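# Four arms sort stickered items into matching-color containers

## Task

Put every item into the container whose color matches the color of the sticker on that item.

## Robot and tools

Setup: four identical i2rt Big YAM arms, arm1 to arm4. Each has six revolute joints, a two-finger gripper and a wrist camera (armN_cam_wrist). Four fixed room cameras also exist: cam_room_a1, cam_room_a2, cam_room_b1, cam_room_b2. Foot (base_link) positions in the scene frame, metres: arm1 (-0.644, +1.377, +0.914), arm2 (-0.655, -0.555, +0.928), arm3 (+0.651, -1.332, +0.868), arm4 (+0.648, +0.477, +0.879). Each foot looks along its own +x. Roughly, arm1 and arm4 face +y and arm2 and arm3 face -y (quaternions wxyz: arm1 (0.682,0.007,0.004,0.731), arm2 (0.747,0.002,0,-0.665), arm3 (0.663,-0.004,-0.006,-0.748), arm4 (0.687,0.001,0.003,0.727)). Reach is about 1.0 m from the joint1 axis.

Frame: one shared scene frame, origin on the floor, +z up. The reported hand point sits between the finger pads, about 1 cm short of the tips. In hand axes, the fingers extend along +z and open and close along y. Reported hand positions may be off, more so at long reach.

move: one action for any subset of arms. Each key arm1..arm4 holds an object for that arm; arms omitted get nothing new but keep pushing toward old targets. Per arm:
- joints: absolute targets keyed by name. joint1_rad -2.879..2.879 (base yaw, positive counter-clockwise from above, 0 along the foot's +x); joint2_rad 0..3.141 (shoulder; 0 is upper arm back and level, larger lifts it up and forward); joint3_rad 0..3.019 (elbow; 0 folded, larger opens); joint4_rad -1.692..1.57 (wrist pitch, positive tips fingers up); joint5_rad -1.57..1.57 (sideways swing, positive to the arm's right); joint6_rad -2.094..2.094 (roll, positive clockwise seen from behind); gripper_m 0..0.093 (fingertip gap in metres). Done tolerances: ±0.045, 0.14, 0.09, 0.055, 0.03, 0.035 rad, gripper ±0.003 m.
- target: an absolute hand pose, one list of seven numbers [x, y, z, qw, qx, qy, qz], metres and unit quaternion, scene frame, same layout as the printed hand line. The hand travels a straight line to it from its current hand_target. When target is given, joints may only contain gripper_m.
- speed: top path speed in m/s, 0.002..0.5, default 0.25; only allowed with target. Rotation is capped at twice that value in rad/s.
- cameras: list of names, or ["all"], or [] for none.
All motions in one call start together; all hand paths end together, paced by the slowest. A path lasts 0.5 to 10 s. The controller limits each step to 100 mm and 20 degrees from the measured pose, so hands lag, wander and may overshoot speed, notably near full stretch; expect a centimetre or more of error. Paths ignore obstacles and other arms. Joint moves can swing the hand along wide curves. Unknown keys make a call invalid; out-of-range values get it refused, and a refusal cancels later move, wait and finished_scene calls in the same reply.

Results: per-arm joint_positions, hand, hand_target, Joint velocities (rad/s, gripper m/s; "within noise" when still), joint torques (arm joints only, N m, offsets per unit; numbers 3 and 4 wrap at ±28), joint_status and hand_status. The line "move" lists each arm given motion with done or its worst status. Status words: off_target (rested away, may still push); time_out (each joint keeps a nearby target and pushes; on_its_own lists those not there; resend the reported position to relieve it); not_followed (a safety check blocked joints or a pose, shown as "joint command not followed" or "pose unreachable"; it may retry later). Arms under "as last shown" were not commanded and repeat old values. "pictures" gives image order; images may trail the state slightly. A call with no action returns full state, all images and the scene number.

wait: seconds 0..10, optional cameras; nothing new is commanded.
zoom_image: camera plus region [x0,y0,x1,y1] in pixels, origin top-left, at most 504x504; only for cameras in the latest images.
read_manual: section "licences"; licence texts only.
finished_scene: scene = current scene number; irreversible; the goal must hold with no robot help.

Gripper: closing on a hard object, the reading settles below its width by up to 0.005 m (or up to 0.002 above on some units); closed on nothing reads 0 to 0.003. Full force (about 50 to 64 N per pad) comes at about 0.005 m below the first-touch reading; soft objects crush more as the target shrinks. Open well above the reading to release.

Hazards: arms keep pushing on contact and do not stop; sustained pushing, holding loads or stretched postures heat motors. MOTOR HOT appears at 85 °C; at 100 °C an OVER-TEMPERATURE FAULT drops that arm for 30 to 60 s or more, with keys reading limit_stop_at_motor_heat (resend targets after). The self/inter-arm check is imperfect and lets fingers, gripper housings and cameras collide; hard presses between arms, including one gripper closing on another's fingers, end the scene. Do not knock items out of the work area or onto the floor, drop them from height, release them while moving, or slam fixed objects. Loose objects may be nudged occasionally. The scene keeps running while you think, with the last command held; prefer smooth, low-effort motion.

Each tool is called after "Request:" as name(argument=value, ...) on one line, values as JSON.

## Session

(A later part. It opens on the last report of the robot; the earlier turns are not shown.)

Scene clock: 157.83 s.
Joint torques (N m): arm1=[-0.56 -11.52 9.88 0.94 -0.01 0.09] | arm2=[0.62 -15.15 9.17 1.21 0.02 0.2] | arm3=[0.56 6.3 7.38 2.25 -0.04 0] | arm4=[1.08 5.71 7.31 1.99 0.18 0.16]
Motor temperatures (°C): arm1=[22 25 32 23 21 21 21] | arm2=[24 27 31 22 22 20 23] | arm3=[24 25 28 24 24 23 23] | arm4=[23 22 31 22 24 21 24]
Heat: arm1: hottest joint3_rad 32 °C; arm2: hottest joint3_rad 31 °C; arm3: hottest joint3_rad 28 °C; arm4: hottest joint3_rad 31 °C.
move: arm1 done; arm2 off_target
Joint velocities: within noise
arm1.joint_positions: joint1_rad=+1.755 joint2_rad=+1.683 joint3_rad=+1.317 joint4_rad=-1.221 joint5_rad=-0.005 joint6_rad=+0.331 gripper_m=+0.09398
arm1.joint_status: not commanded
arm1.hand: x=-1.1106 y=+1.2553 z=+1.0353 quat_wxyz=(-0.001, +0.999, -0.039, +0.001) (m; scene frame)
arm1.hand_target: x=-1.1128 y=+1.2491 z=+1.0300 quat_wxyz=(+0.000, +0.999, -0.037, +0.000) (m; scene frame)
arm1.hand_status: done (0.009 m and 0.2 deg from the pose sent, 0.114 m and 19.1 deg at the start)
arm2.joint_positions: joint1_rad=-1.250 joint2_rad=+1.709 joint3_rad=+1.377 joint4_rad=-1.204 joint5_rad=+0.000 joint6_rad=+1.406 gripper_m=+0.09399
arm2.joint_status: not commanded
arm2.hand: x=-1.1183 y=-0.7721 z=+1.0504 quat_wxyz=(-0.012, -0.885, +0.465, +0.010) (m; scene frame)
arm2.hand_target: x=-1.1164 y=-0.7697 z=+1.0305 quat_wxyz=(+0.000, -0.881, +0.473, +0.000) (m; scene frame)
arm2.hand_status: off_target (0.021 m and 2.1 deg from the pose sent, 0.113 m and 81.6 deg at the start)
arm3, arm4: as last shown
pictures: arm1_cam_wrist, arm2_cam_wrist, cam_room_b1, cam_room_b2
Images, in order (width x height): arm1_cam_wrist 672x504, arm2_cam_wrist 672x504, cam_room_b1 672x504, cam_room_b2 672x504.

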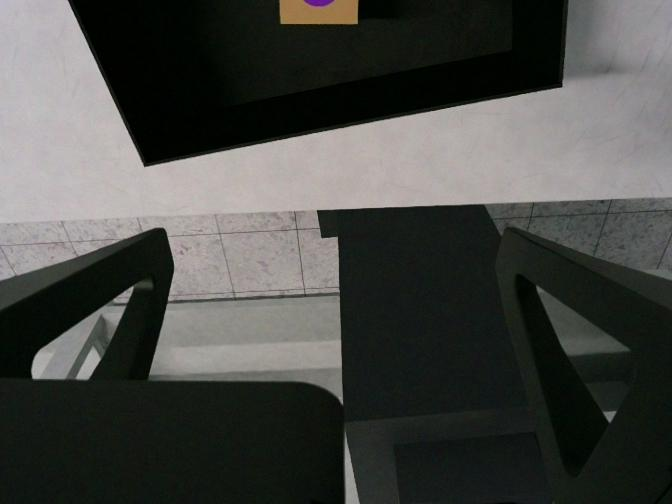

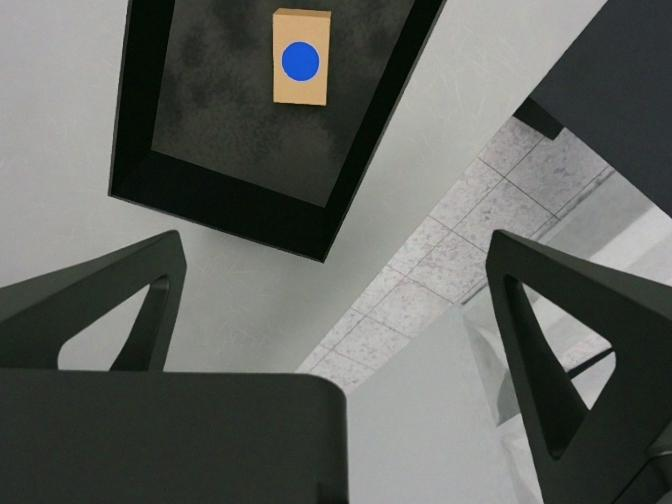

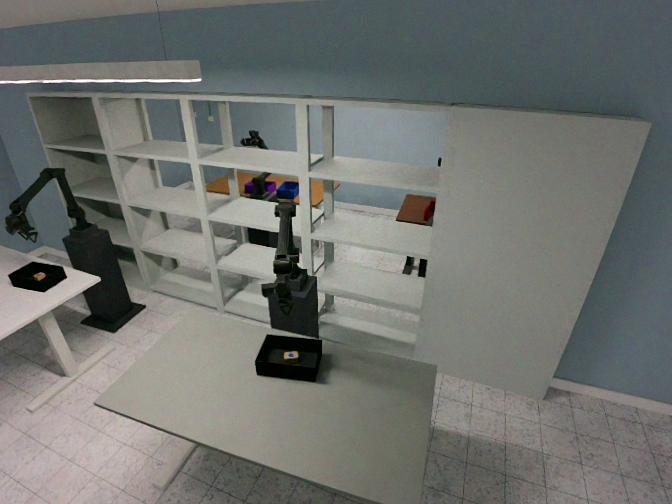

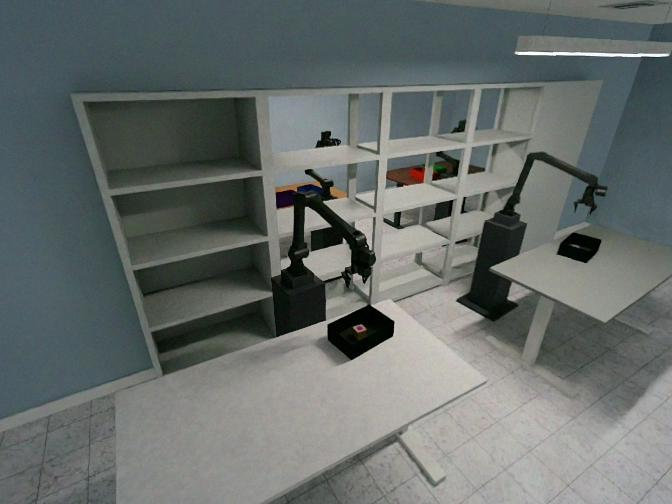

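Request:
move(arm1={"target": [-1.143, 1.244, 0.93, 0, -0.9993, 0.0375, 0]}, arm2={"target": [-1.127, -0.799, 0.92, 0, -0.881, 0.473, 0]}, cameras=["arm1_cam_wrist", "arm2_cam_wrist"])

Scene clock: 169.60 s.
Joint torques (N m): arm1=[-1.55 -14.92 9.21 0.84 -0.02 0.11] | arm2=[1.03 -19.02 8.79 1.07 0.01 0.2] | arm3=[0.5 6.24 7.41 2.21 -0.03 0] | arm4=[0.85 5.71 7.28 1.99 0.14 0.16]
Motor temperatures (°C): arm1=[22 25 32 23 21 21 21] | arm2=[24 27 31 22 22 20 23] | arm3=[24 25 28 24 24 23 23] | arm4=[23 22 31 22 24 21 24]
Heat: arm1: hottest joint3_rad 32 °C; arm2: hottest joint3_rad 31 °C; arm3: hottest joint3_rad 28 °C; arm4: hottest joint3_rad 31 °C.
move: arm1 off_target; arm2 done
Joint velocities: within noise
arm1.joint_positions: joint1_rad=+1.755 joint2_rad=+1.896 joint3_rad=+1.286 joint4_rad=-1.006 joint5_rad=-0.005 joint6_rad=+0.331 gripper_m=+0.09398
arm1.joint_status: not commanded
arm1.hand: x=-1.1365 y=+1.2494 z=+0.9227 quat_wxyz=(-0.005, +0.999, -0.039, +0.014) (m; scene frame)
arm1.hand_target: x=-1.1429 y=+1.2440 z=+0.9302 quat_wxyz=(+0.000, +0.999, -0.037, +0.000) (m; scene frame)
arm1.hand_status: off_target (0.011 m and 1.7 deg from the pose sent, 0.111 m and 0.2 deg at the start)
arm2.joint_positions: joint1_rad=-1.214 joint2_rad=+1.919 joint3_rad=+1.318 joint4_rad=-0.966 joint5_rad=+0.000 joint6_rad=+1.448 gripper_m=+0.09399
arm2.joint_status: not commanded
arm2.hand: x=-1.1277 y=-0.7971 z=+0.9260 quat_wxyz=(+0.000, -0.884, +0.468, +0.001) (m; scene frame)
arm2.hand_target: x=-1.1269 y=-0.7990 z=+0.9201 quat_wxyz=(+0.000, -0.881, +0.473, +0.000) (m; scene frame)
arm2.hand_status: done (0.006 m and 0.7 deg from the pose sent, 0.133 m and 2.1 deg at the start)
arm3, arm4: as last shown
pictures: arm1_cam_wrist, arm2_cam_wrist
Images, in order (width x height): arm1_cam_wrist 672x504, arm2_cam_wrist 672x504.

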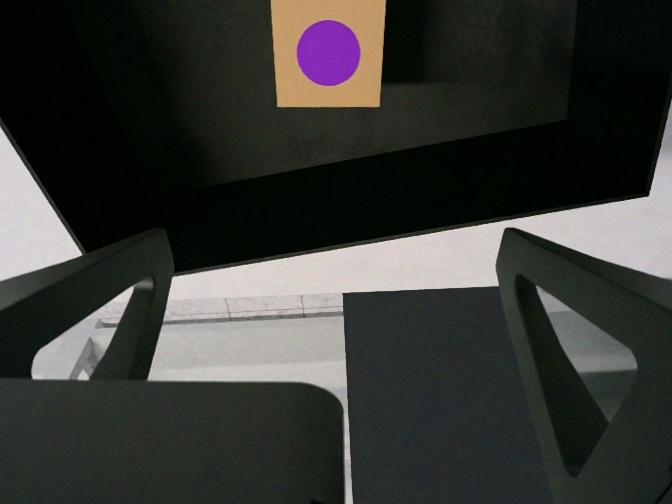

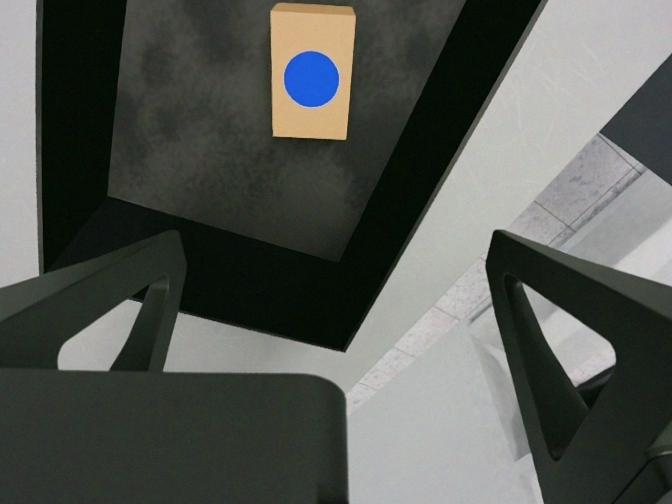

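Request:
move(arm1={"target": [-1.155, 1.242, 0.795, 0, -0.9993, 0.0375, 0], "speed": 0.12, "joints": {"gripper_m": 0.085}}, arm2={"target": [-1.138, -0.807, 0.795, 0, -0.881, 0.473, 0], "speed": 0.12, "joints": {"gripper_m": 0.07}}, cameras=["arm1_cam_wrist", "arm2_cam_wrist"])

Scene clock: 192.20 s.
Joint torques (N m): arm1=[-0.91 -15.5 7.57 0.84 0.02 0.08] | arm2=[1.44 -18.84 8.1 1.16 0.02 0.21] | arm3=[0.44 6.18 7.43 2.29 -0.05 0] | arm4=[0.85 5.6 7.31 1.91 0.13 0.13]
Motor temperatures (°C): arm1=[22 26 31 23 21 21 21] | arm2=[24 27 30 22 22 20 23] | arm3=[24 25 28 24 24 23 23] | arm4=[23 22 31 22 24 21 24]
Heat: arm1: hottest joint3_rad 31 °C; arm2: hottest joint3_rad 30 °C; arm3: hottest joint3_rad 28 °C; arm4: hottest joint3_rad 31 °C.
move: arm1 done; arm2 off_target
Joint velocities: within noise
arm1.joint_positions: joint1_rad=+1.755 joint2_rad=+2.137 joint3_rad=+1.264 joint4_rad=-0.731 joint5_rad=-0.005 joint6_rad=+0.331 gripper_m=+0.08506
arm1.joint_status: all done
arm1.hand: x=-1.1486 y=+1.2471 z=+0.7949 quat_wxyz=(-0.003, +0.999, -0.039, +0.009) (m; scene frame)
arm1.hand_target: x=-1.1551 y=+1.2420 z=+0.7952 quat_wxyz=(+0.000, +0.999, -0.037, +0.000) (m; scene frame)
arm1.hand_status: done (0.008 m and 1.1 deg from the pose sent, 0.129 m and 1.7 deg at the start)
arm2.joint_positions: joint1_rad=-1.214 joint2_rad=+2.145 joint3_rad=+1.313 joint4_rad=-0.728 joint5_rad=+0.000 joint6_rad=+1.452 gripper_m=+0.07012
arm2.joint_status: all done
arm2.hand: x=-1.1395 y=-0.8028 z=+0.8075 quat_wxyz=(-0.002, -0.883, +0.470, +0.003) (m; scene frame)
arm2.hand_target: x=-1.1376 y=-0.8068 z=+0.7951 quat_wxyz=(+0.000, -0.881, +0.473, +0.000) (m; scene frame)
arm2.hand_status: off_target (0.013 m and 0.6 deg from the pose sent, 0.132 m and 0.6 deg at the start)
arm3, arm4: as last shown
pictures: arm1_cam_wrist, arm2_cam_wrist
Images, in order (width x height): arm1_cam_wrist 672x504, arm2_cam_wrist 672x504.

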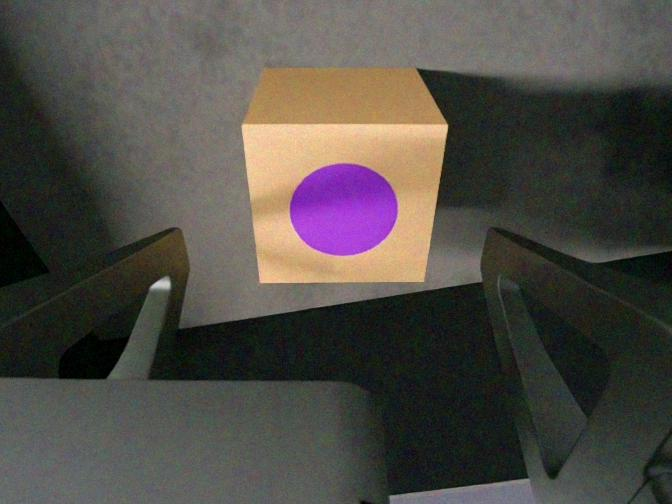

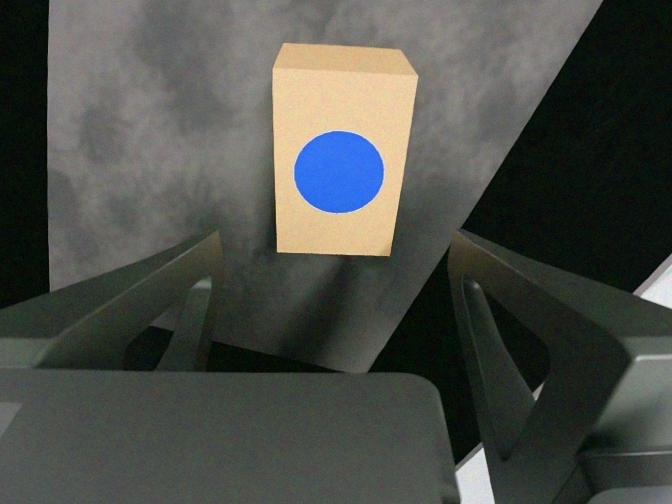

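Request:
move(arm1={"target": [-1.157, 1.2435, 0.779, 0, -0.9993, 0.0375, 0], "speed": 0.06}, arm2={"target": [-1.138, -0.807, 0.769, 0, -0.881, 0.473, 0], "speed": 0.06}, cameras=["arm1_cam_wrist", "arm2_cam_wrist"])

Scene clock: 202.53 s.
Joint torques (N m): arm1=[-1.49 -14.56 7.82 0.83 0.01 0.05] | arm2=[1.44 -18.84 8.12 1.14 0.02 0.21] | arm3=[0.5 6.18 7.39 2.25 -0.03 0] | arm4=[0.97 5.66 7.24 1.74 0.13 0.13]
Motor temperatures (°C): arm1=[22 26 31 23 21 21 21] | arm2=[24 27 30 22 22 20 23] | arm3=[24 25 28 24 24 23 23] | arm4=[23 22 31 22 24 21 24]
Heat: arm1: hottest joint3_rad 31 °C; arm2: hottest joint3_rad 30 °C; arm3: hottest joint3_rad 28 °C; arm4: hottest joint3_rad 31 °C.
move: arm1 done; arm2 off_target
Joint velocities: within noise
arm1.joint_positions: joint1_rad=+1.755 joint2_rad=+2.163 joint3_rad=+1.264 joint4_rad=-0.704 joint5_rad=-0.005 joint6_rad=+0.331 gripper_m=+0.08506
arm1.joint_status: not commanded
arm1.hand: x=-1.1485 y=+1.2472 z=+0.7814 quat_wxyz=(-0.003, +0.999, -0.039, +0.008) (m; scene frame)
arm1.hand_target: x=-1.1569 y=+1.2435 z=+0.7792 quat_wxyz=(+0.000, +0.999, -0.037, +0.000) (m; scene frame)
arm1.hand_status: done (0.010 m and 1.0 deg from the pose sent, 0.018 m and 1.1 deg at the start)
arm2.joint_positions: joint1_rad=-1.214 joint2_rad=+2.194 joint3_rad=+1.313 joint4_rad=-0.682 joint5_rad=+0.000 joint6_rad=+1.452 gripper_m=+0.07012
arm2.joint_status: not commanded
arm2.hand: x=-1.1386 y=-0.8023 z=+0.7825 quat_wxyz=(-0.002, -0.883, +0.470, +0.002) (m; scene frame)
arm2.hand_target: x=-1.1375 y=-0.8068 z=+0.7692 quat_wxyz=(+0.000, -0.881, +0.473, +0.000) (m; scene frame)
arm2.hand_status: off_target (0.014 m and 0.5 deg from the pose sent, 0.039 m and 0.6 deg at the start)
arm3, arm4: as last shown
pictures: arm1_cam_wrist, arm2_cam_wrist
Images, in order (width x height): arm1_cam_wrist 672x504, arm2_cam_wrist 672x504.

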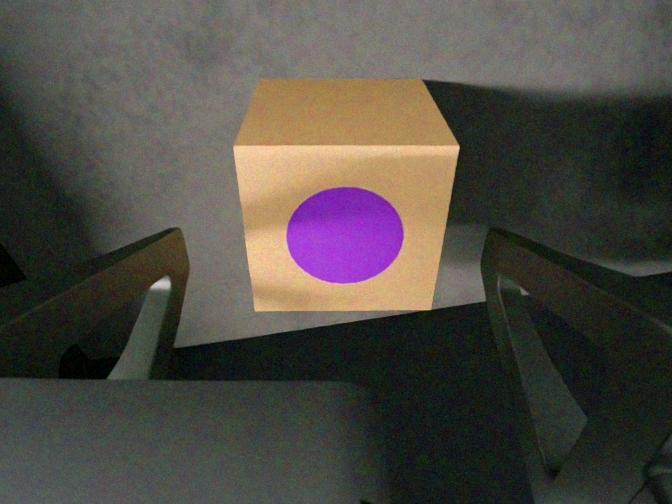

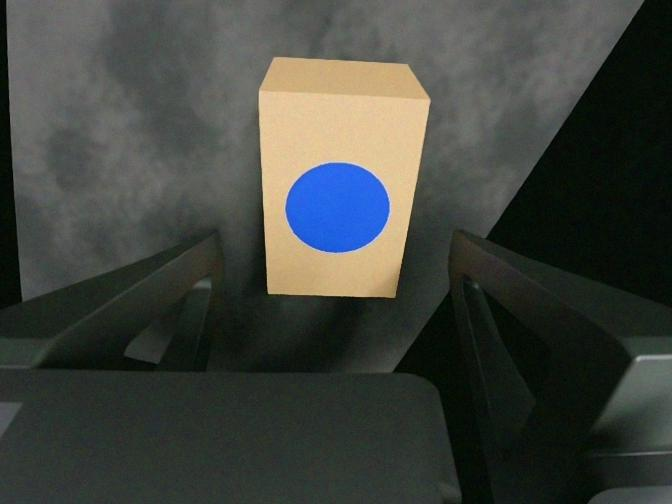

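Request:
move(arm1={"joints": {"gripper_m": 0.04}}, arm2={"target": [-1.138, -0.807, 0.756, 0, -0.881, 0.473, 0], "speed": 0.05}, cameras=["arm1_cam_wrist", "arm2_cam_wrist"])

Scene clock: 214.23 s.
Joint torques (N m): arm1=[-1.38 -14.51 7.99 0.95 0.01 0.02] | arm2=[1.32 -18.49 8.21 1.13 0.02 0.21] | arm3=[0.44 6.18 7.43 2.25 -0.03 -0.01] | arm4=[0.85 5.25 7.25 1.94 0.15 0.19]
Motor temperatures (°C): arm1=[22 27 30 23 21 21 21] | arm2=[24 27 30 22 22 20 23] | arm3=[24 25 28 24 24 23 23] | arm4=[23 22 30 22 24 21 24]
Heat: arm1: hottest joint3_rad 30 °C; arm2: hottest joint3_rad 30 °C; arm3: hottest joint3_rad 28 °C; arm4: hottest joint3_rad 30 °C.
move: arm1 off_target; arm2 off_target
Joint velocities: within noise
arm1.joint_positions: joint1_rad=+1.755 joint2_rad=+2.163 joint3_rad=+1.264 joint4_rad=-0.704 joint5_rad=-0.006 joint6_rad=+0.331 gripper_m=+0.05032
arm1.joint_status: gripper_m off_target (ended at +0.05035, target +0.04000)
arm1.hand: x=-1.1485 y=+1.2471 z=+0.7814 quat_wxyz=(-0.003, +0.999, -0.039, +0.008) (m; scene frame)
arm1.hand_target: x=-1.1569 y=+1.2435 z=+0.7792 quat_wxyz=(+0.000, +0.999, -0.037, +0.000) (m; scene frame)
arm1.hand_status: not commanded
arm2.joint_positions: joint1_rad=-1.214 joint2_rad=+2.217 joint3_rad=+1.313 joint4_rad=-0.659 joint5_rad=+0.000 joint6_rad=+1.453 gripper_m=+0.07012
arm2.joint_status: not commanded
arm2.hand: x=-1.1376 y=-0.8018 z=+0.7704 quat_wxyz=(-0.002, -0.883, +0.470, +0.002) (m; scene frame)
arm2.hand_target: x=-1.1374 y=-0.8067 z=+0.7562 quat_wxyz=(+0.000, -0.881, +0.473, +0.000) (m; scene frame)
arm2.hand_status: off_target (0.015 m and 0.5 deg from the pose sent, 0.027 m and 0.5 deg at the start)
arm3, arm4: as last shown
pictures: arm1_cam_wrist, arm2_cam_wrist
Images, in order (width x height): arm1_cam_wrist 672x504, arm2_cam_wrist 672x504.

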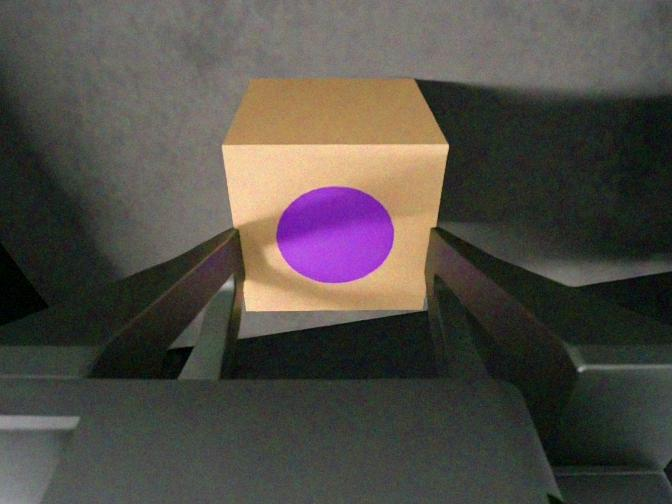

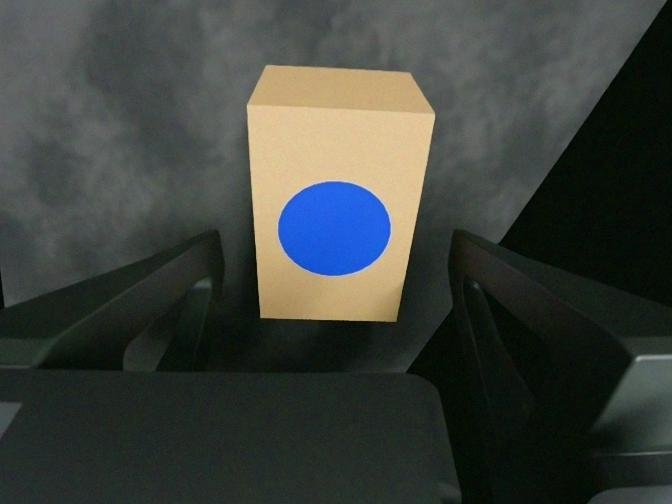

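Request:
move(arm1={"target": [-1.15, 1.245, 1.1, 0, -0.9993, 0.0375, 0]}, arm2={"joints": {"gripper_m": 0.032}}, cameras=["arm1_cam_wrist", "arm2_cam_wrist"])

Scene clock: 223.70 s.
Joint torques (N m): arm1=[-2.32 -14.21 14.32 -0.18 0.03 -0.01] | arm2=[1.38 -18.43 8.25 1.14 0.03 0.19] | arm3=[0.56 6.12 7.45 2.28 -0.03 0] | arm4=[1.55 5.95 7.24 1.91 0.13 0.16]
Motor temperatures (°C): arm1=[22 27 30 23 21 21 22] | arm2=[24 26 30 22 22 20 23] | arm3=[24 25 28 24 24 23 23] | arm4=[23 22 30 22 24 21 24]
Heat: arm1: hottest joint3_rad 30 °C; arm2: hottest joint3_rad 30 °C; arm3: hottest joint3_rad 28 °C; arm4: hottest joint3_rad 30 °C.
move: arm1 off_target; arm2 off_target
Joint velocities: within noise
arm1.joint_positions: joint1_rad=+1.755 joint2_rad=+1.747 joint3_rad=+1.517 joint4_rad=-1.399 joint5_rad=-0.006 joint6_rad=+0.331 gripper_m=+0.05032
arm1.joint_status: not commanded
arm1.hand: x=-1.1374 y=+1.2480 z=+1.0784 quat_wxyz=(-0.007, +0.999, -0.039, +0.021) (m; scene frame)
arm1.hand_target: x=-1.1492 y=+1.2452 z=+1.1001 quat_wxyz=(+0.000, +0.999, -0.037, +0.000) (m; scene frame)
arm1.hand_status: off_target (0.025 m and 2.5 deg from the pose sent, 0.319 m and 1.0 deg at the start)
arm2.joint_positions: joint1_rad=-1.214 joint2_rad=+2.217 joint3_rad=+1.313 joint4_rad=-0.658 joint5_rad=+0.000 joint6_rad=+1.453 gripper_m=+0.04212
arm2.joint_status: gripper_m off_target (ended at +0.04216, target +0.03200)
arm2.hand: x=-1.1379 y=-0.8019 z=+0.7704 quat_wxyz=(-0.002, -0.882, +0.470, +0.002) (m; scene frame)
arm2.hand_target: x=-1.1375 y=-0.8067 z=+0.7562 quat_wxyz=(+0.000, -0.881, +0.473, +0.000) (m; scene frame)
arm2.hand_status: not commanded
arm3, arm4: as last shown
pictures: arm1_cam_wrist, arm2_cam_wrist
Images, in order (width x height): arm1_cam_wrist 672x504, arm2_cam_wrist 672x504.

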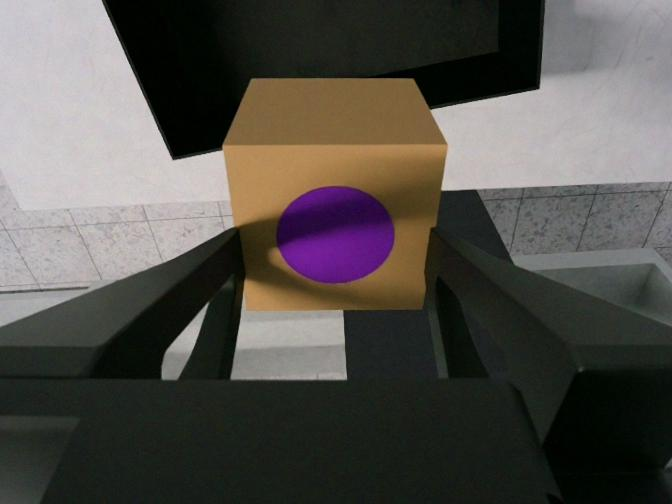

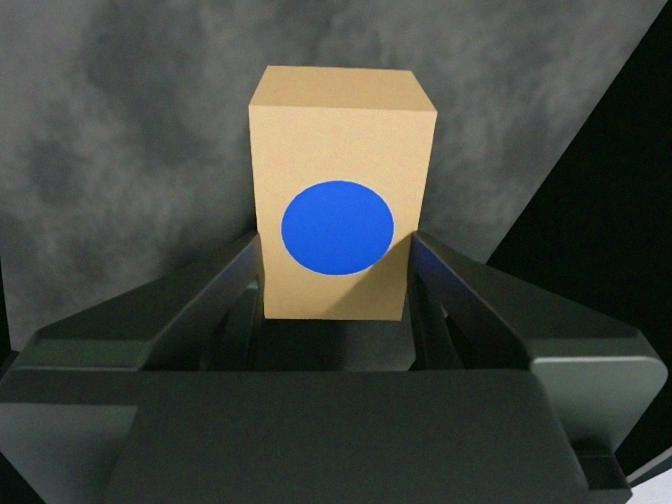

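Request:
move(arm1={"joints": {"joint2_rad": 0.8, "joint3_rad": 1.3, "joint4_rad": -1.4, "joint5_rad": 0, "joint6_rad": 0}}, arm2={"target": [-1.13, -0.8, 1.1, 0, -0.881, 0.473, 0]}, arm4={"joints": {"joint1_rad": 0.904, "joint2_rad": 0.15, "joint3_rad": 0.9, "joint4_rad": -0.55}}, cameras=["arm4_cam_wrist", "arm1_cam_wrist", "arm2_cam_wrist"])

Request:
move(arm4={"joints": {"joint1_rad": 0.904, "joint2_rad": 0.3, "joint3_rad": 0.3, "joint4_rad": 0}}, arm2={"joints": {"joint2_rad": 0.8, "joint3_rad": 1.3, "joint4_rad": -1.4, "joint5_rad": 0, "joint6_rad": 0}}, arm1={"joints": {"joint1_rad": -1.3}}, cameras=["arm4_cam_wrist", "arm1_cam_wrist", "arm2_cam_wrist", "cam_room_b1", "cam_room_b2"])

Scene clock: 254.87 s.
Joint torques (N m): arm1=[-1.67 1.08 11.75 1.29 0.07 -0.08] | arm2=[0.85 -18.55 14.23 0.06 0.02 0.15] | arm3=[0.56 6.24 7.39 2.24 -0.03 -0.01] | arm4=[0.62 5.3 7.31 1.91 0.14 0.17]
Motor temperatures (°C): arm1=[22 27 34 23 21 21 22] | arm2=[24 26 30 22 22 20 24] | arm3=[24 25 28 24 24 23 23] | arm4=[23 22 30 22 24 21 24]
Heat: arm1: hottest joint3_rad 34 °C; arm2: hottest joint3_rad 30 °C; arm3: hottest joint3_rad 28 °C; arm4: hottest joint3_rad 30 °C.
move: arm1 done; arm2 off_target; arm4 done
Joint velocities: within noise
arm1.joint_positions: joint1_rad=+1.755 joint2_rad=+0.796 joint3_rad=+1.284 joint4_rad=-1.399 joint5_rad=-0.002 joint6_rad=+0.008 gripper_m=+0.05033
arm1.joint_status: all done
arm1.hand: x=-0.9223 y=+1.3025 z=+1.3499 quat_wxyz=(+0.041, +0.936, +0.117, -0.328) (m; scene frame)
arm1.hand_target: x=-0.9236 y=+1.3027 z=+1.3565 quat_wxyz=(+0.039, +0.934, +0.119, -0.334) (m; scene frame)
arm1.hand_status: not commanded
arm2.joint_positions: joint1_rad=-1.214 joint2_rad=+1.745 joint3_rad=+1.525 joint4_rad=-1.373 joint5_rad=+0.000 joint6_rad=+1.453 gripper_m=+0.04213
arm2.joint_status: not commanded
arm2.hand: x=-1.1199 y=-0.7934 z=+1.0869 quat_wxyz=(+0.011, -0.882, +0.470, -0.006) (m; scene frame)
arm2.hand_target: x=-1.1295 y=-0.7998 z=+1.1000 quat_wxyz=(+0.000, -0.881, +0.473, +0.000) (m; scene frame)
arm2.hand_status: off_target (0.018 m and 1.5 deg from the pose sent, 0.330 m and 0.5 deg at the start)
arm3: as last shown
arm4.joint_positions: joint1_rad=+0.908 joint2_rad=+0.152 joint3_rad=+0.904 joint4_rad=-0.566 joint5_rad=-0.001 joint6_rad=-0.012 gripper_m=+0.09401
arm4.joint_status: all done
arm4.hand: x=+0.5022 y=+0.5824 z=+1.4412 quat_wxyz=(-0.232, +0.609, -0.188, -0.734) (m; scene frame)
arm4.hand_target: x=+0.5031 y=+0.5830 z=+1.4433 quat_wxyz=(-0.231, +0.602, -0.192, -0.740) (m; scene frame)
arm4.hand_status: not commanded
pictures: arm1_cam_wrist, arm2_cam_wrist, arm4_cam_wrist
Images, in order (width x height): arm1_cam_wrist 672x504, arm2_cam_wrist 672x504, arm4_cam_wrist 672x504.

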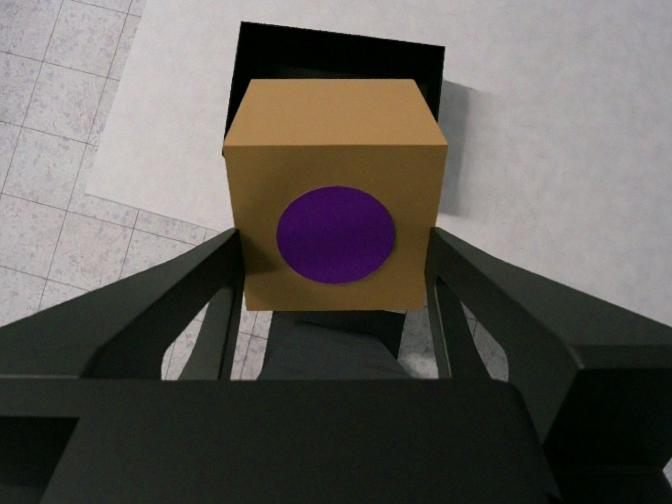

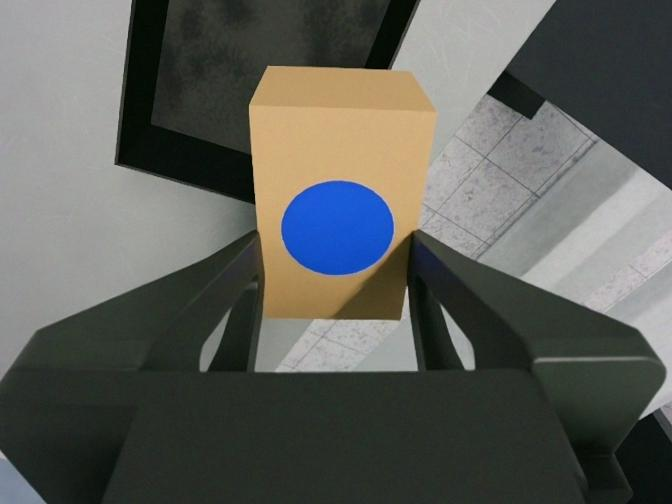

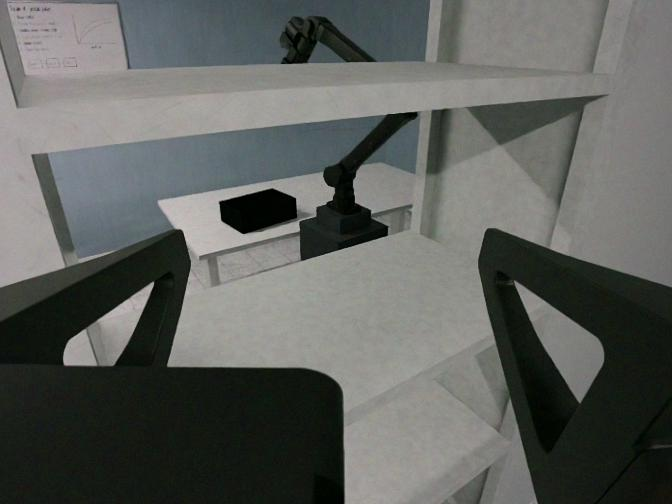

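Scene clock: 257.23 s.
Joint torques (N m): arm1=[-2.43 -0.73 11.81 1.39 -0.03 -0.03] | arm2=[0.91 -2.61 10.67 1.69 -0.01 -0.07] | arm3=[0.56 6.24 7.36 2.24 -0.04 0] | arm4=[0.67 0.26 9.91 2.09 0.14 0.11]
Motor temperatures (°C): arm1=[22 27 34 23 21 21 22] | arm2=[24 26 30 22 22 20 24] | arm3=[24 25 28 24 24 23 23] | arm4=[23 22 31 22 24 21 24]
Heat: arm1: hottest joint3_rad 34 °C; arm2: hottest joint3_rad 30 °C; arm3: hottest joint3_rad 28 °C; arm4: hottest joint3_rad 31 °C.
move: arm1 done; arm2 done; arm4 done
Joint velocities: within noise
arm1.joint_positions: joint1_rad=-1.294 joint2_rad=+0.806 joint3_rad=+1.284 joint4_rad=-1.399 joint5_rad=+0.002 joint6_rad=+0.006 gripper_m=+0.05034
arm1.joint_status: all done
arm1.hand: x=-0.3566 y=+1.4764 z=+1.3387 quat_wxyz=(-0.307, +0.159, -0.936, -0.057) (m; scene frame)
arm1.hand_target: x=-0.3576 y=+1.4743 z=+1.3481 quat_wxyz=(-0.317, +0.159, -0.933, -0.058) (m; scene frame)
arm1.hand_status: not commanded
arm2.joint_positions: joint1_rad=-1.214 joint2_rad=+0.792 joint3_rad=+1.304 joint4_rad=-1.391 joint5_rad=+0.000 joint6_rad=+0.014 gripper_m=+0.04216
arm2.joint_status: all done
arm2.hand: x=-0.9190 y=-0.6911 z=+1.3709 quat_wxyz=(-0.081, -0.917, -0.215, +0.327) (m; scene frame)
arm2.hand_target: x=-0.9194 y=-0.6918 z=+1.3655 quat_wxyz=(-0.076, -0.918, -0.223, +0.319) (m; scene frame)
arm2.hand_status: not commanded
arm3.joint_positions: joint1_rad=-1.560 joint2_rad=+0.144 joint3_rad=+0.903 joint4_rad=-0.565 joint5_rad=+0.001 joint6_rad=-0.005 gripper_m=+0.09401
arm3.joint_status: not commanded
arm3.hand: x=+0.4740 y=-1.3037 z=+1.4299 quat_wxyz=(+0.041, -0.635, +0.039, +0.770) (m; scene frame)
arm3.hand_target: x=+0.4712 y=-1.3018 z=+1.4306 quat_wxyz=(+0.042, -0.633, +0.043, +0.772) (m; scene frame)
arm3.hand_status: not commanded
arm4.joint_positions: joint1_rad=+0.908 joint2_rad=+0.313 joint3_rad=+0.298 joint4_rad=-0.019 joint5_rad=-0.001 joint6_rad=-0.012 gripper_m=+0.09401
arm4.joint_status: all done
arm4.hand: x=+0.3928 y=+0.6565 z=+1.1774 quat_wxyz=(-0.209, +0.686, -0.212, -0.664) (m; scene frame)
arm4.hand_target: x=+0.3954 y=+0.6566 z=+1.1871 quat_wxyz=(-0.211, +0.673, -0.214, -0.676) (m; scene frame)
arm4.hand_status: not commanded
pictures: arm1_cam_wrist, arm2_cam_wrist, arm4_cam_wrist, cam_room_b1, cam_room_b2
Images, in order (width x height): arm1_cam_wrist 672x504, arm2_cam_wrist 672x504, arm4_cam_wrist 672x504, cam_room_b1 672x504, cam_room_b2 672x504.

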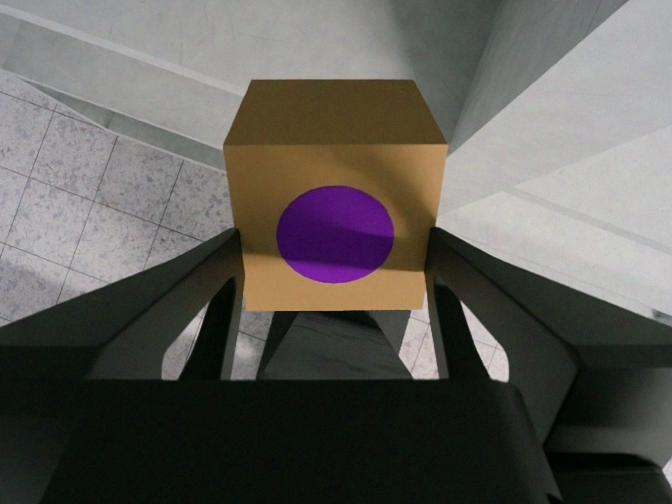

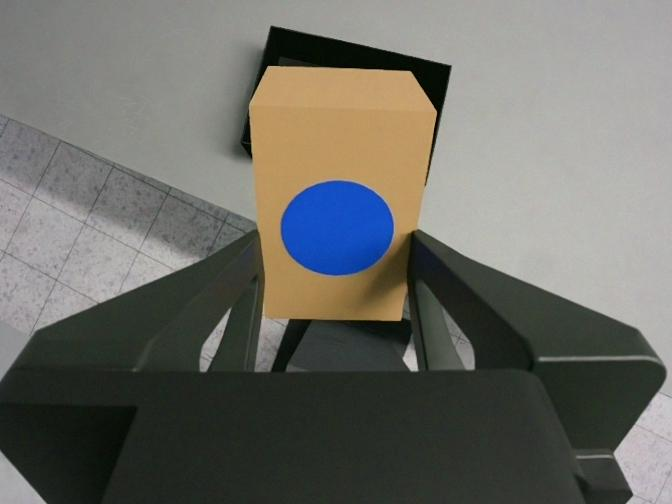

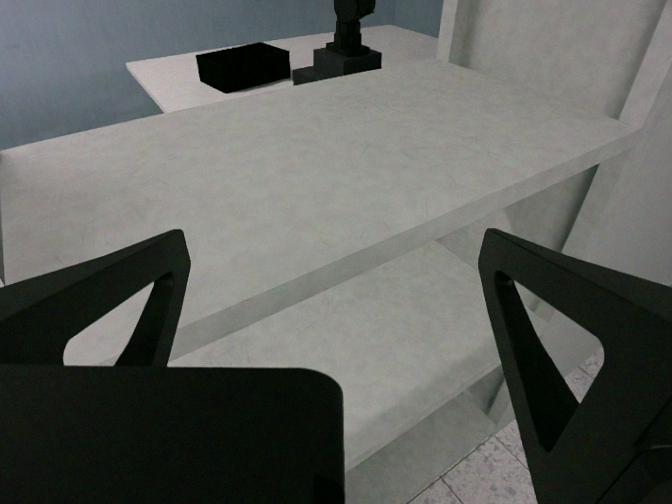

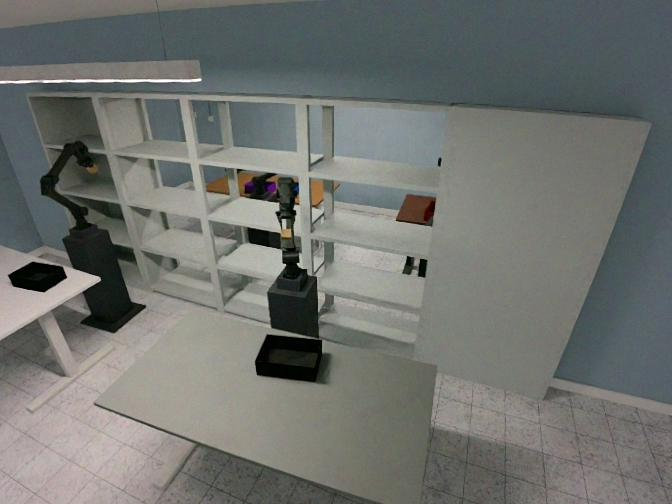

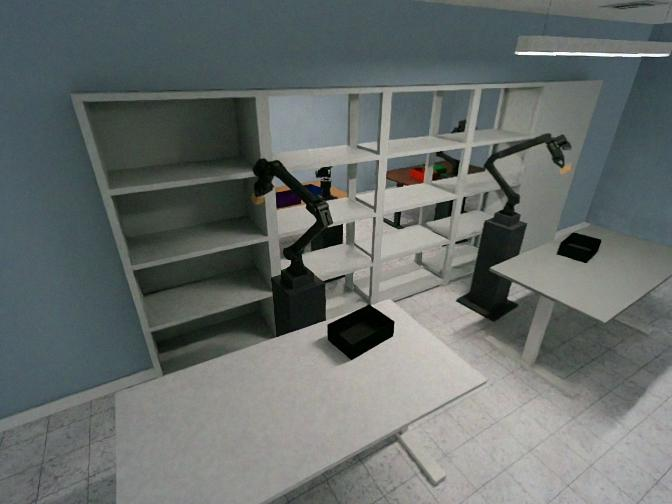

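Request:
move(arm1={"joints": {"joint1_rad": -2.25}}, arm2={"joints": {"joint1_rad": 2.126}}, arm4={"joints": {"joint1_rad": 1.1, "joint2_rad": 0.15, "joint3_rad": 0.9, "joint4_rad": -0.55}})

Request:
move(arm1={"target": [-0.300, 1.137, 1.13, 0, 0.300, 0.954, 0], "speed": 0.2}, arm2={"target": [-0.33, -0.297, 1.13, 0, -0.329, 0.944, 0], "speed": 0.2}, cameras=["all"])

Scene clock: 305.07 s.
Joint torques (N m): arm1=[-2.26 -1.03 11.79 1.36 0 0] | arm2=[0.97 -3.55 10.7 1.72 0.13 -0.05] | arm3=[0.5 6.12 7.43 2.25 -0.03 -0.01] | arm4=[0.85 4.89 9.88 0.83 0.11 0.15]
Motor temperatures (°C): arm1=[22 25 35 23 21 21 23] | arm2=[24 26 31 22 22 20 24] | arm3=[24 25 28 24 24 23 23] | arm4=[23 22 35 22 24 21 24]
Heat: arm1: hottest joint3_rad 35 °C; arm2: hottest joint3_rad 31 °C; arm3: hottest joint3_rad 28 °C; arm4: hottest joint3_rad 35 °C.
move: arm1 done; arm2 done; arm4 done
Joint velocities: within noise
arm1.joint_positions: joint1_rad=-2.244 joint2_rad=+0.806 joint3_rad=+1.284 joint4_rad=-1.399 joint5_rad=+0.002 joint6_rad=+0.006 gripper_m=+0.05035
arm1.joint_status: all done
arm1.hand: x=-0.3924 y=+1.2063 z=+1.3385 quat_wxyz=(-0.297, -0.284, -0.906, +0.096) (m; scene frame)
arm1.hand_target: x=-0.3946 y=+1.2061 z=+1.3480 quat_wxyz=(-0.306, -0.283, -0.903, +0.100) (m; scene frame)
arm1.hand_status: not commanded
arm2.joint_positions: joint1_rad=+2.122 joint2_rad=+0.803 joint3_rad=+1.304 joint4_rad=-1.391 joint5_rad=-0.003 joint6_rad=+0.012 gripper_m=+0.04221
arm2.joint_status: all done
arm2.hand: x=-0.4214 y=-0.3714 z=+1.3698 quat_wxyz=(-0.315, +0.304, -0.892, -0.114) (m; scene frame)
arm2.hand_target: x=-0.4240 y=-0.3727 z=+1.3675 quat_wxyz=(-0.312, +0.311, -0.891, -0.110) (m; scene frame)
arm2.hand_status: not commanded
arm3: as last shown
arm4.joint_positions: joint1_rad=+1.099 joint2_rad=+0.157 joint3_rad=+0.871 joint4_rad=-0.537 joint5_rad=-0.001 joint6_rad=-0.012 gripper_m=+0.09401
arm4.joint_status: all done
arm4.hand: x=+0.4756 y=+0.5567 z=+1.4302 quat_wxyz=(-0.161, +0.627, -0.130, -0.751) (m; scene frame)
arm4.hand_target: x=+0.4857 y=+0.5523 z=+1.4434 quat_wxyz=(-0.158, +0.618, -0.132, -0.759) (m; scene frame)
arm4.hand_status: not commanded
pictures: none

Scene clock: 307.37 s.
Joint torques (N m): arm1=[-2.49 -9.7 15.25 0.06 -0.03 -0.03] | arm2=[1.14 -13.1 13.75 0.36 0.14 -0.01] | arm3=[0.62 6.24 7.43 2.28 -0.05 -0.01] | arm4=[0.38 5.25 9.83 0.92 0.14 0.18]
Motor temperatures (°C): arm1=[22 25 35 23 21 21 23] | arm2=[24 26 31 22 22 20 24] | arm3=[24 25 28 24 24 23 23] | arm4=[23 22 35 22 24 21 24]
Heat: arm1: hottest joint3_rad 35 °C; arm2: hottest joint3_rad 31 °C; arm3: hottest joint3_rad 28 °C; arm4: hottest joint3_rad 35 °C.
move: arm1 off_target; arm2 off_target
Joint velocities: within noise
arm1.joint_positions: joint1_rad=-2.245 joint2_rad=+1.431 joint3_rad=+1.243 joint4_rad=-1.426 joint5_rad=-0.005 joint6_rad=+0.002 gripper_m=+0.05035
arm1.joint_status: not commanded
arm1.hand: x=-0.3109 y=+1.1491 z=+1.1041 quat_wxyz=(+0.028, -0.299, -0.954, -0.008) (m; scene frame)
arm1.hand_target: x=-0.3011 y=+1.1378 z=+1.1298 quat_wxyz=(+0.000, -0.300, -0.954, +0.000) (m; scene frame)
arm1.hand_status: off_target (0.031 m and 3.3 deg from the pose sent, 0.238 m and 36.4 deg at the start)
arm2.joint_positions: joint1_rad=+2.122 joint2_rad=+1.439 joint3_rad=+1.231 joint4_rad=-1.392 joint5_rad=-0.002 joint6_rad=+0.012 gripper_m=+0.04221
arm2.joint_status: not commanded
arm2.hand: x=-0.3368 y=-0.3045 z=+1.1178 quat_wxyz=(+0.012, +0.322, -0.947, +0.003) (m; scene frame)
arm2.hand_target: x=-0.3303 y=-0.2972 z=+1.1300 quat_wxyz=(+0.000, +0.329, -0.944, +0.000) (m; scene frame)
arm2.hand_status: off_target (0.016 m and 1.7 deg from the pose sent, 0.267 m and 39.2 deg at the start)
arm3, arm4: as last shown
pictures: arm1_cam_wrist, arm2_cam_wrist, arm3_cam_wrist, arm4_cam_wrist, cam_room_a1, cam_room_a2, cam_room_b1, cam_room_b2
Images, in order (width x height): arm1_cam_wrist 672x504, arm2_cam_wrist 672x504, arm3_cam_wrist 672x504, arm4_cam_wrist 672x504, cam_room_a1 672x504, cam_room_a2 672x504, cam_room_b1 672x504, cam_room_b2 672x504.

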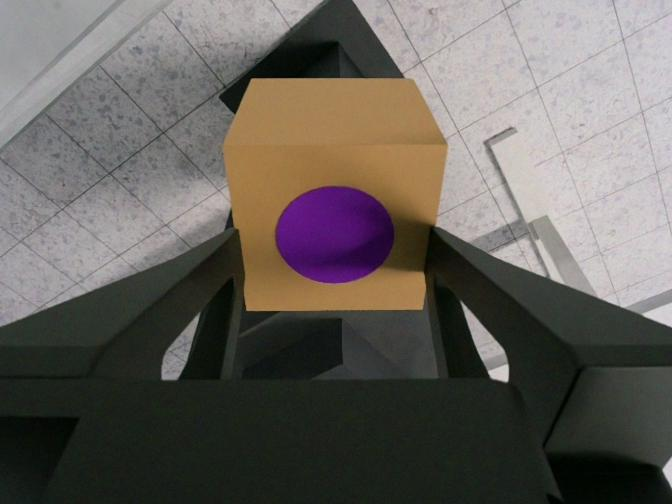

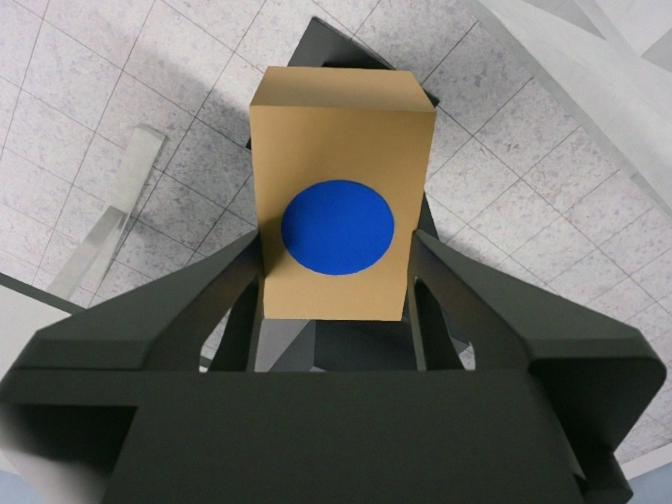

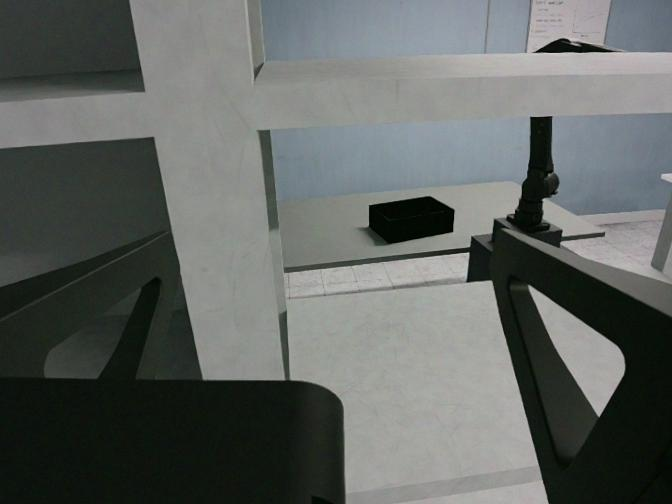

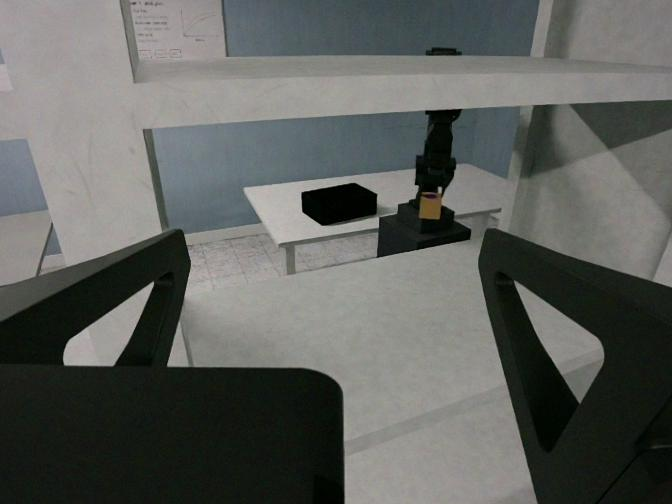

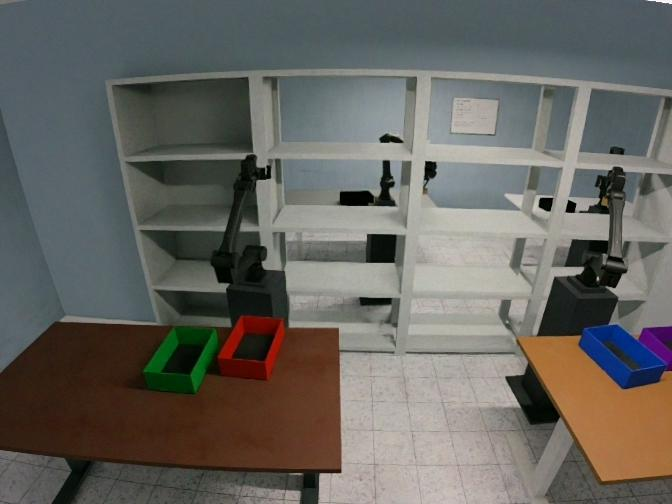

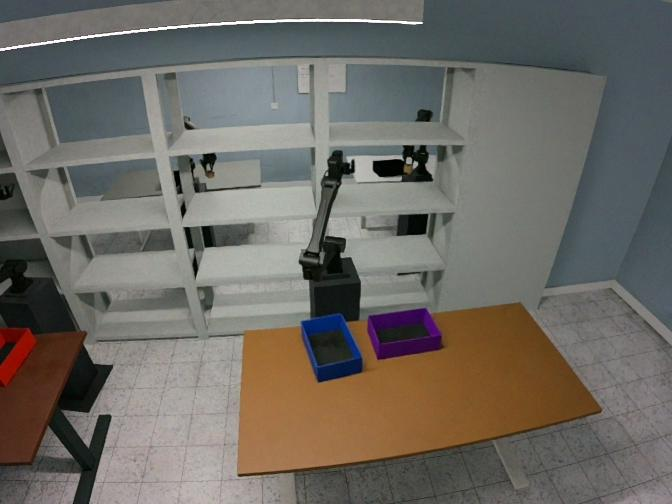

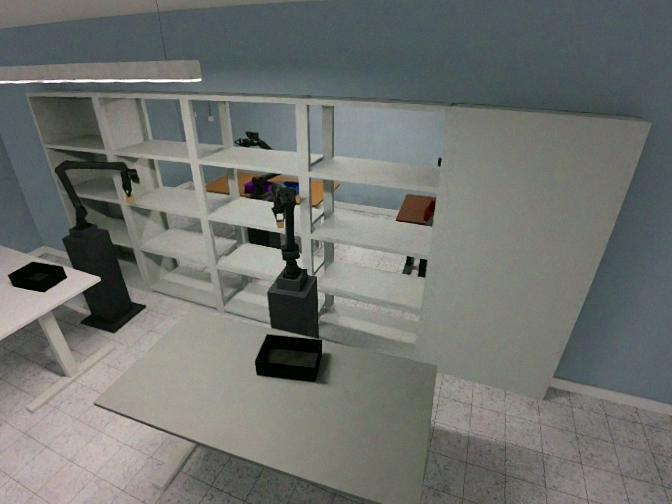

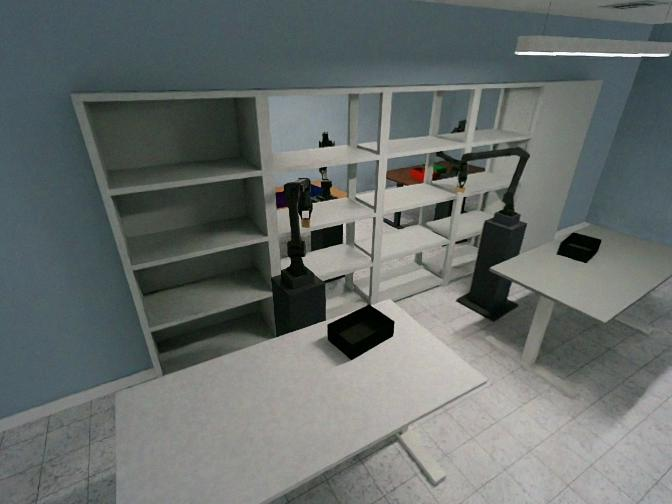

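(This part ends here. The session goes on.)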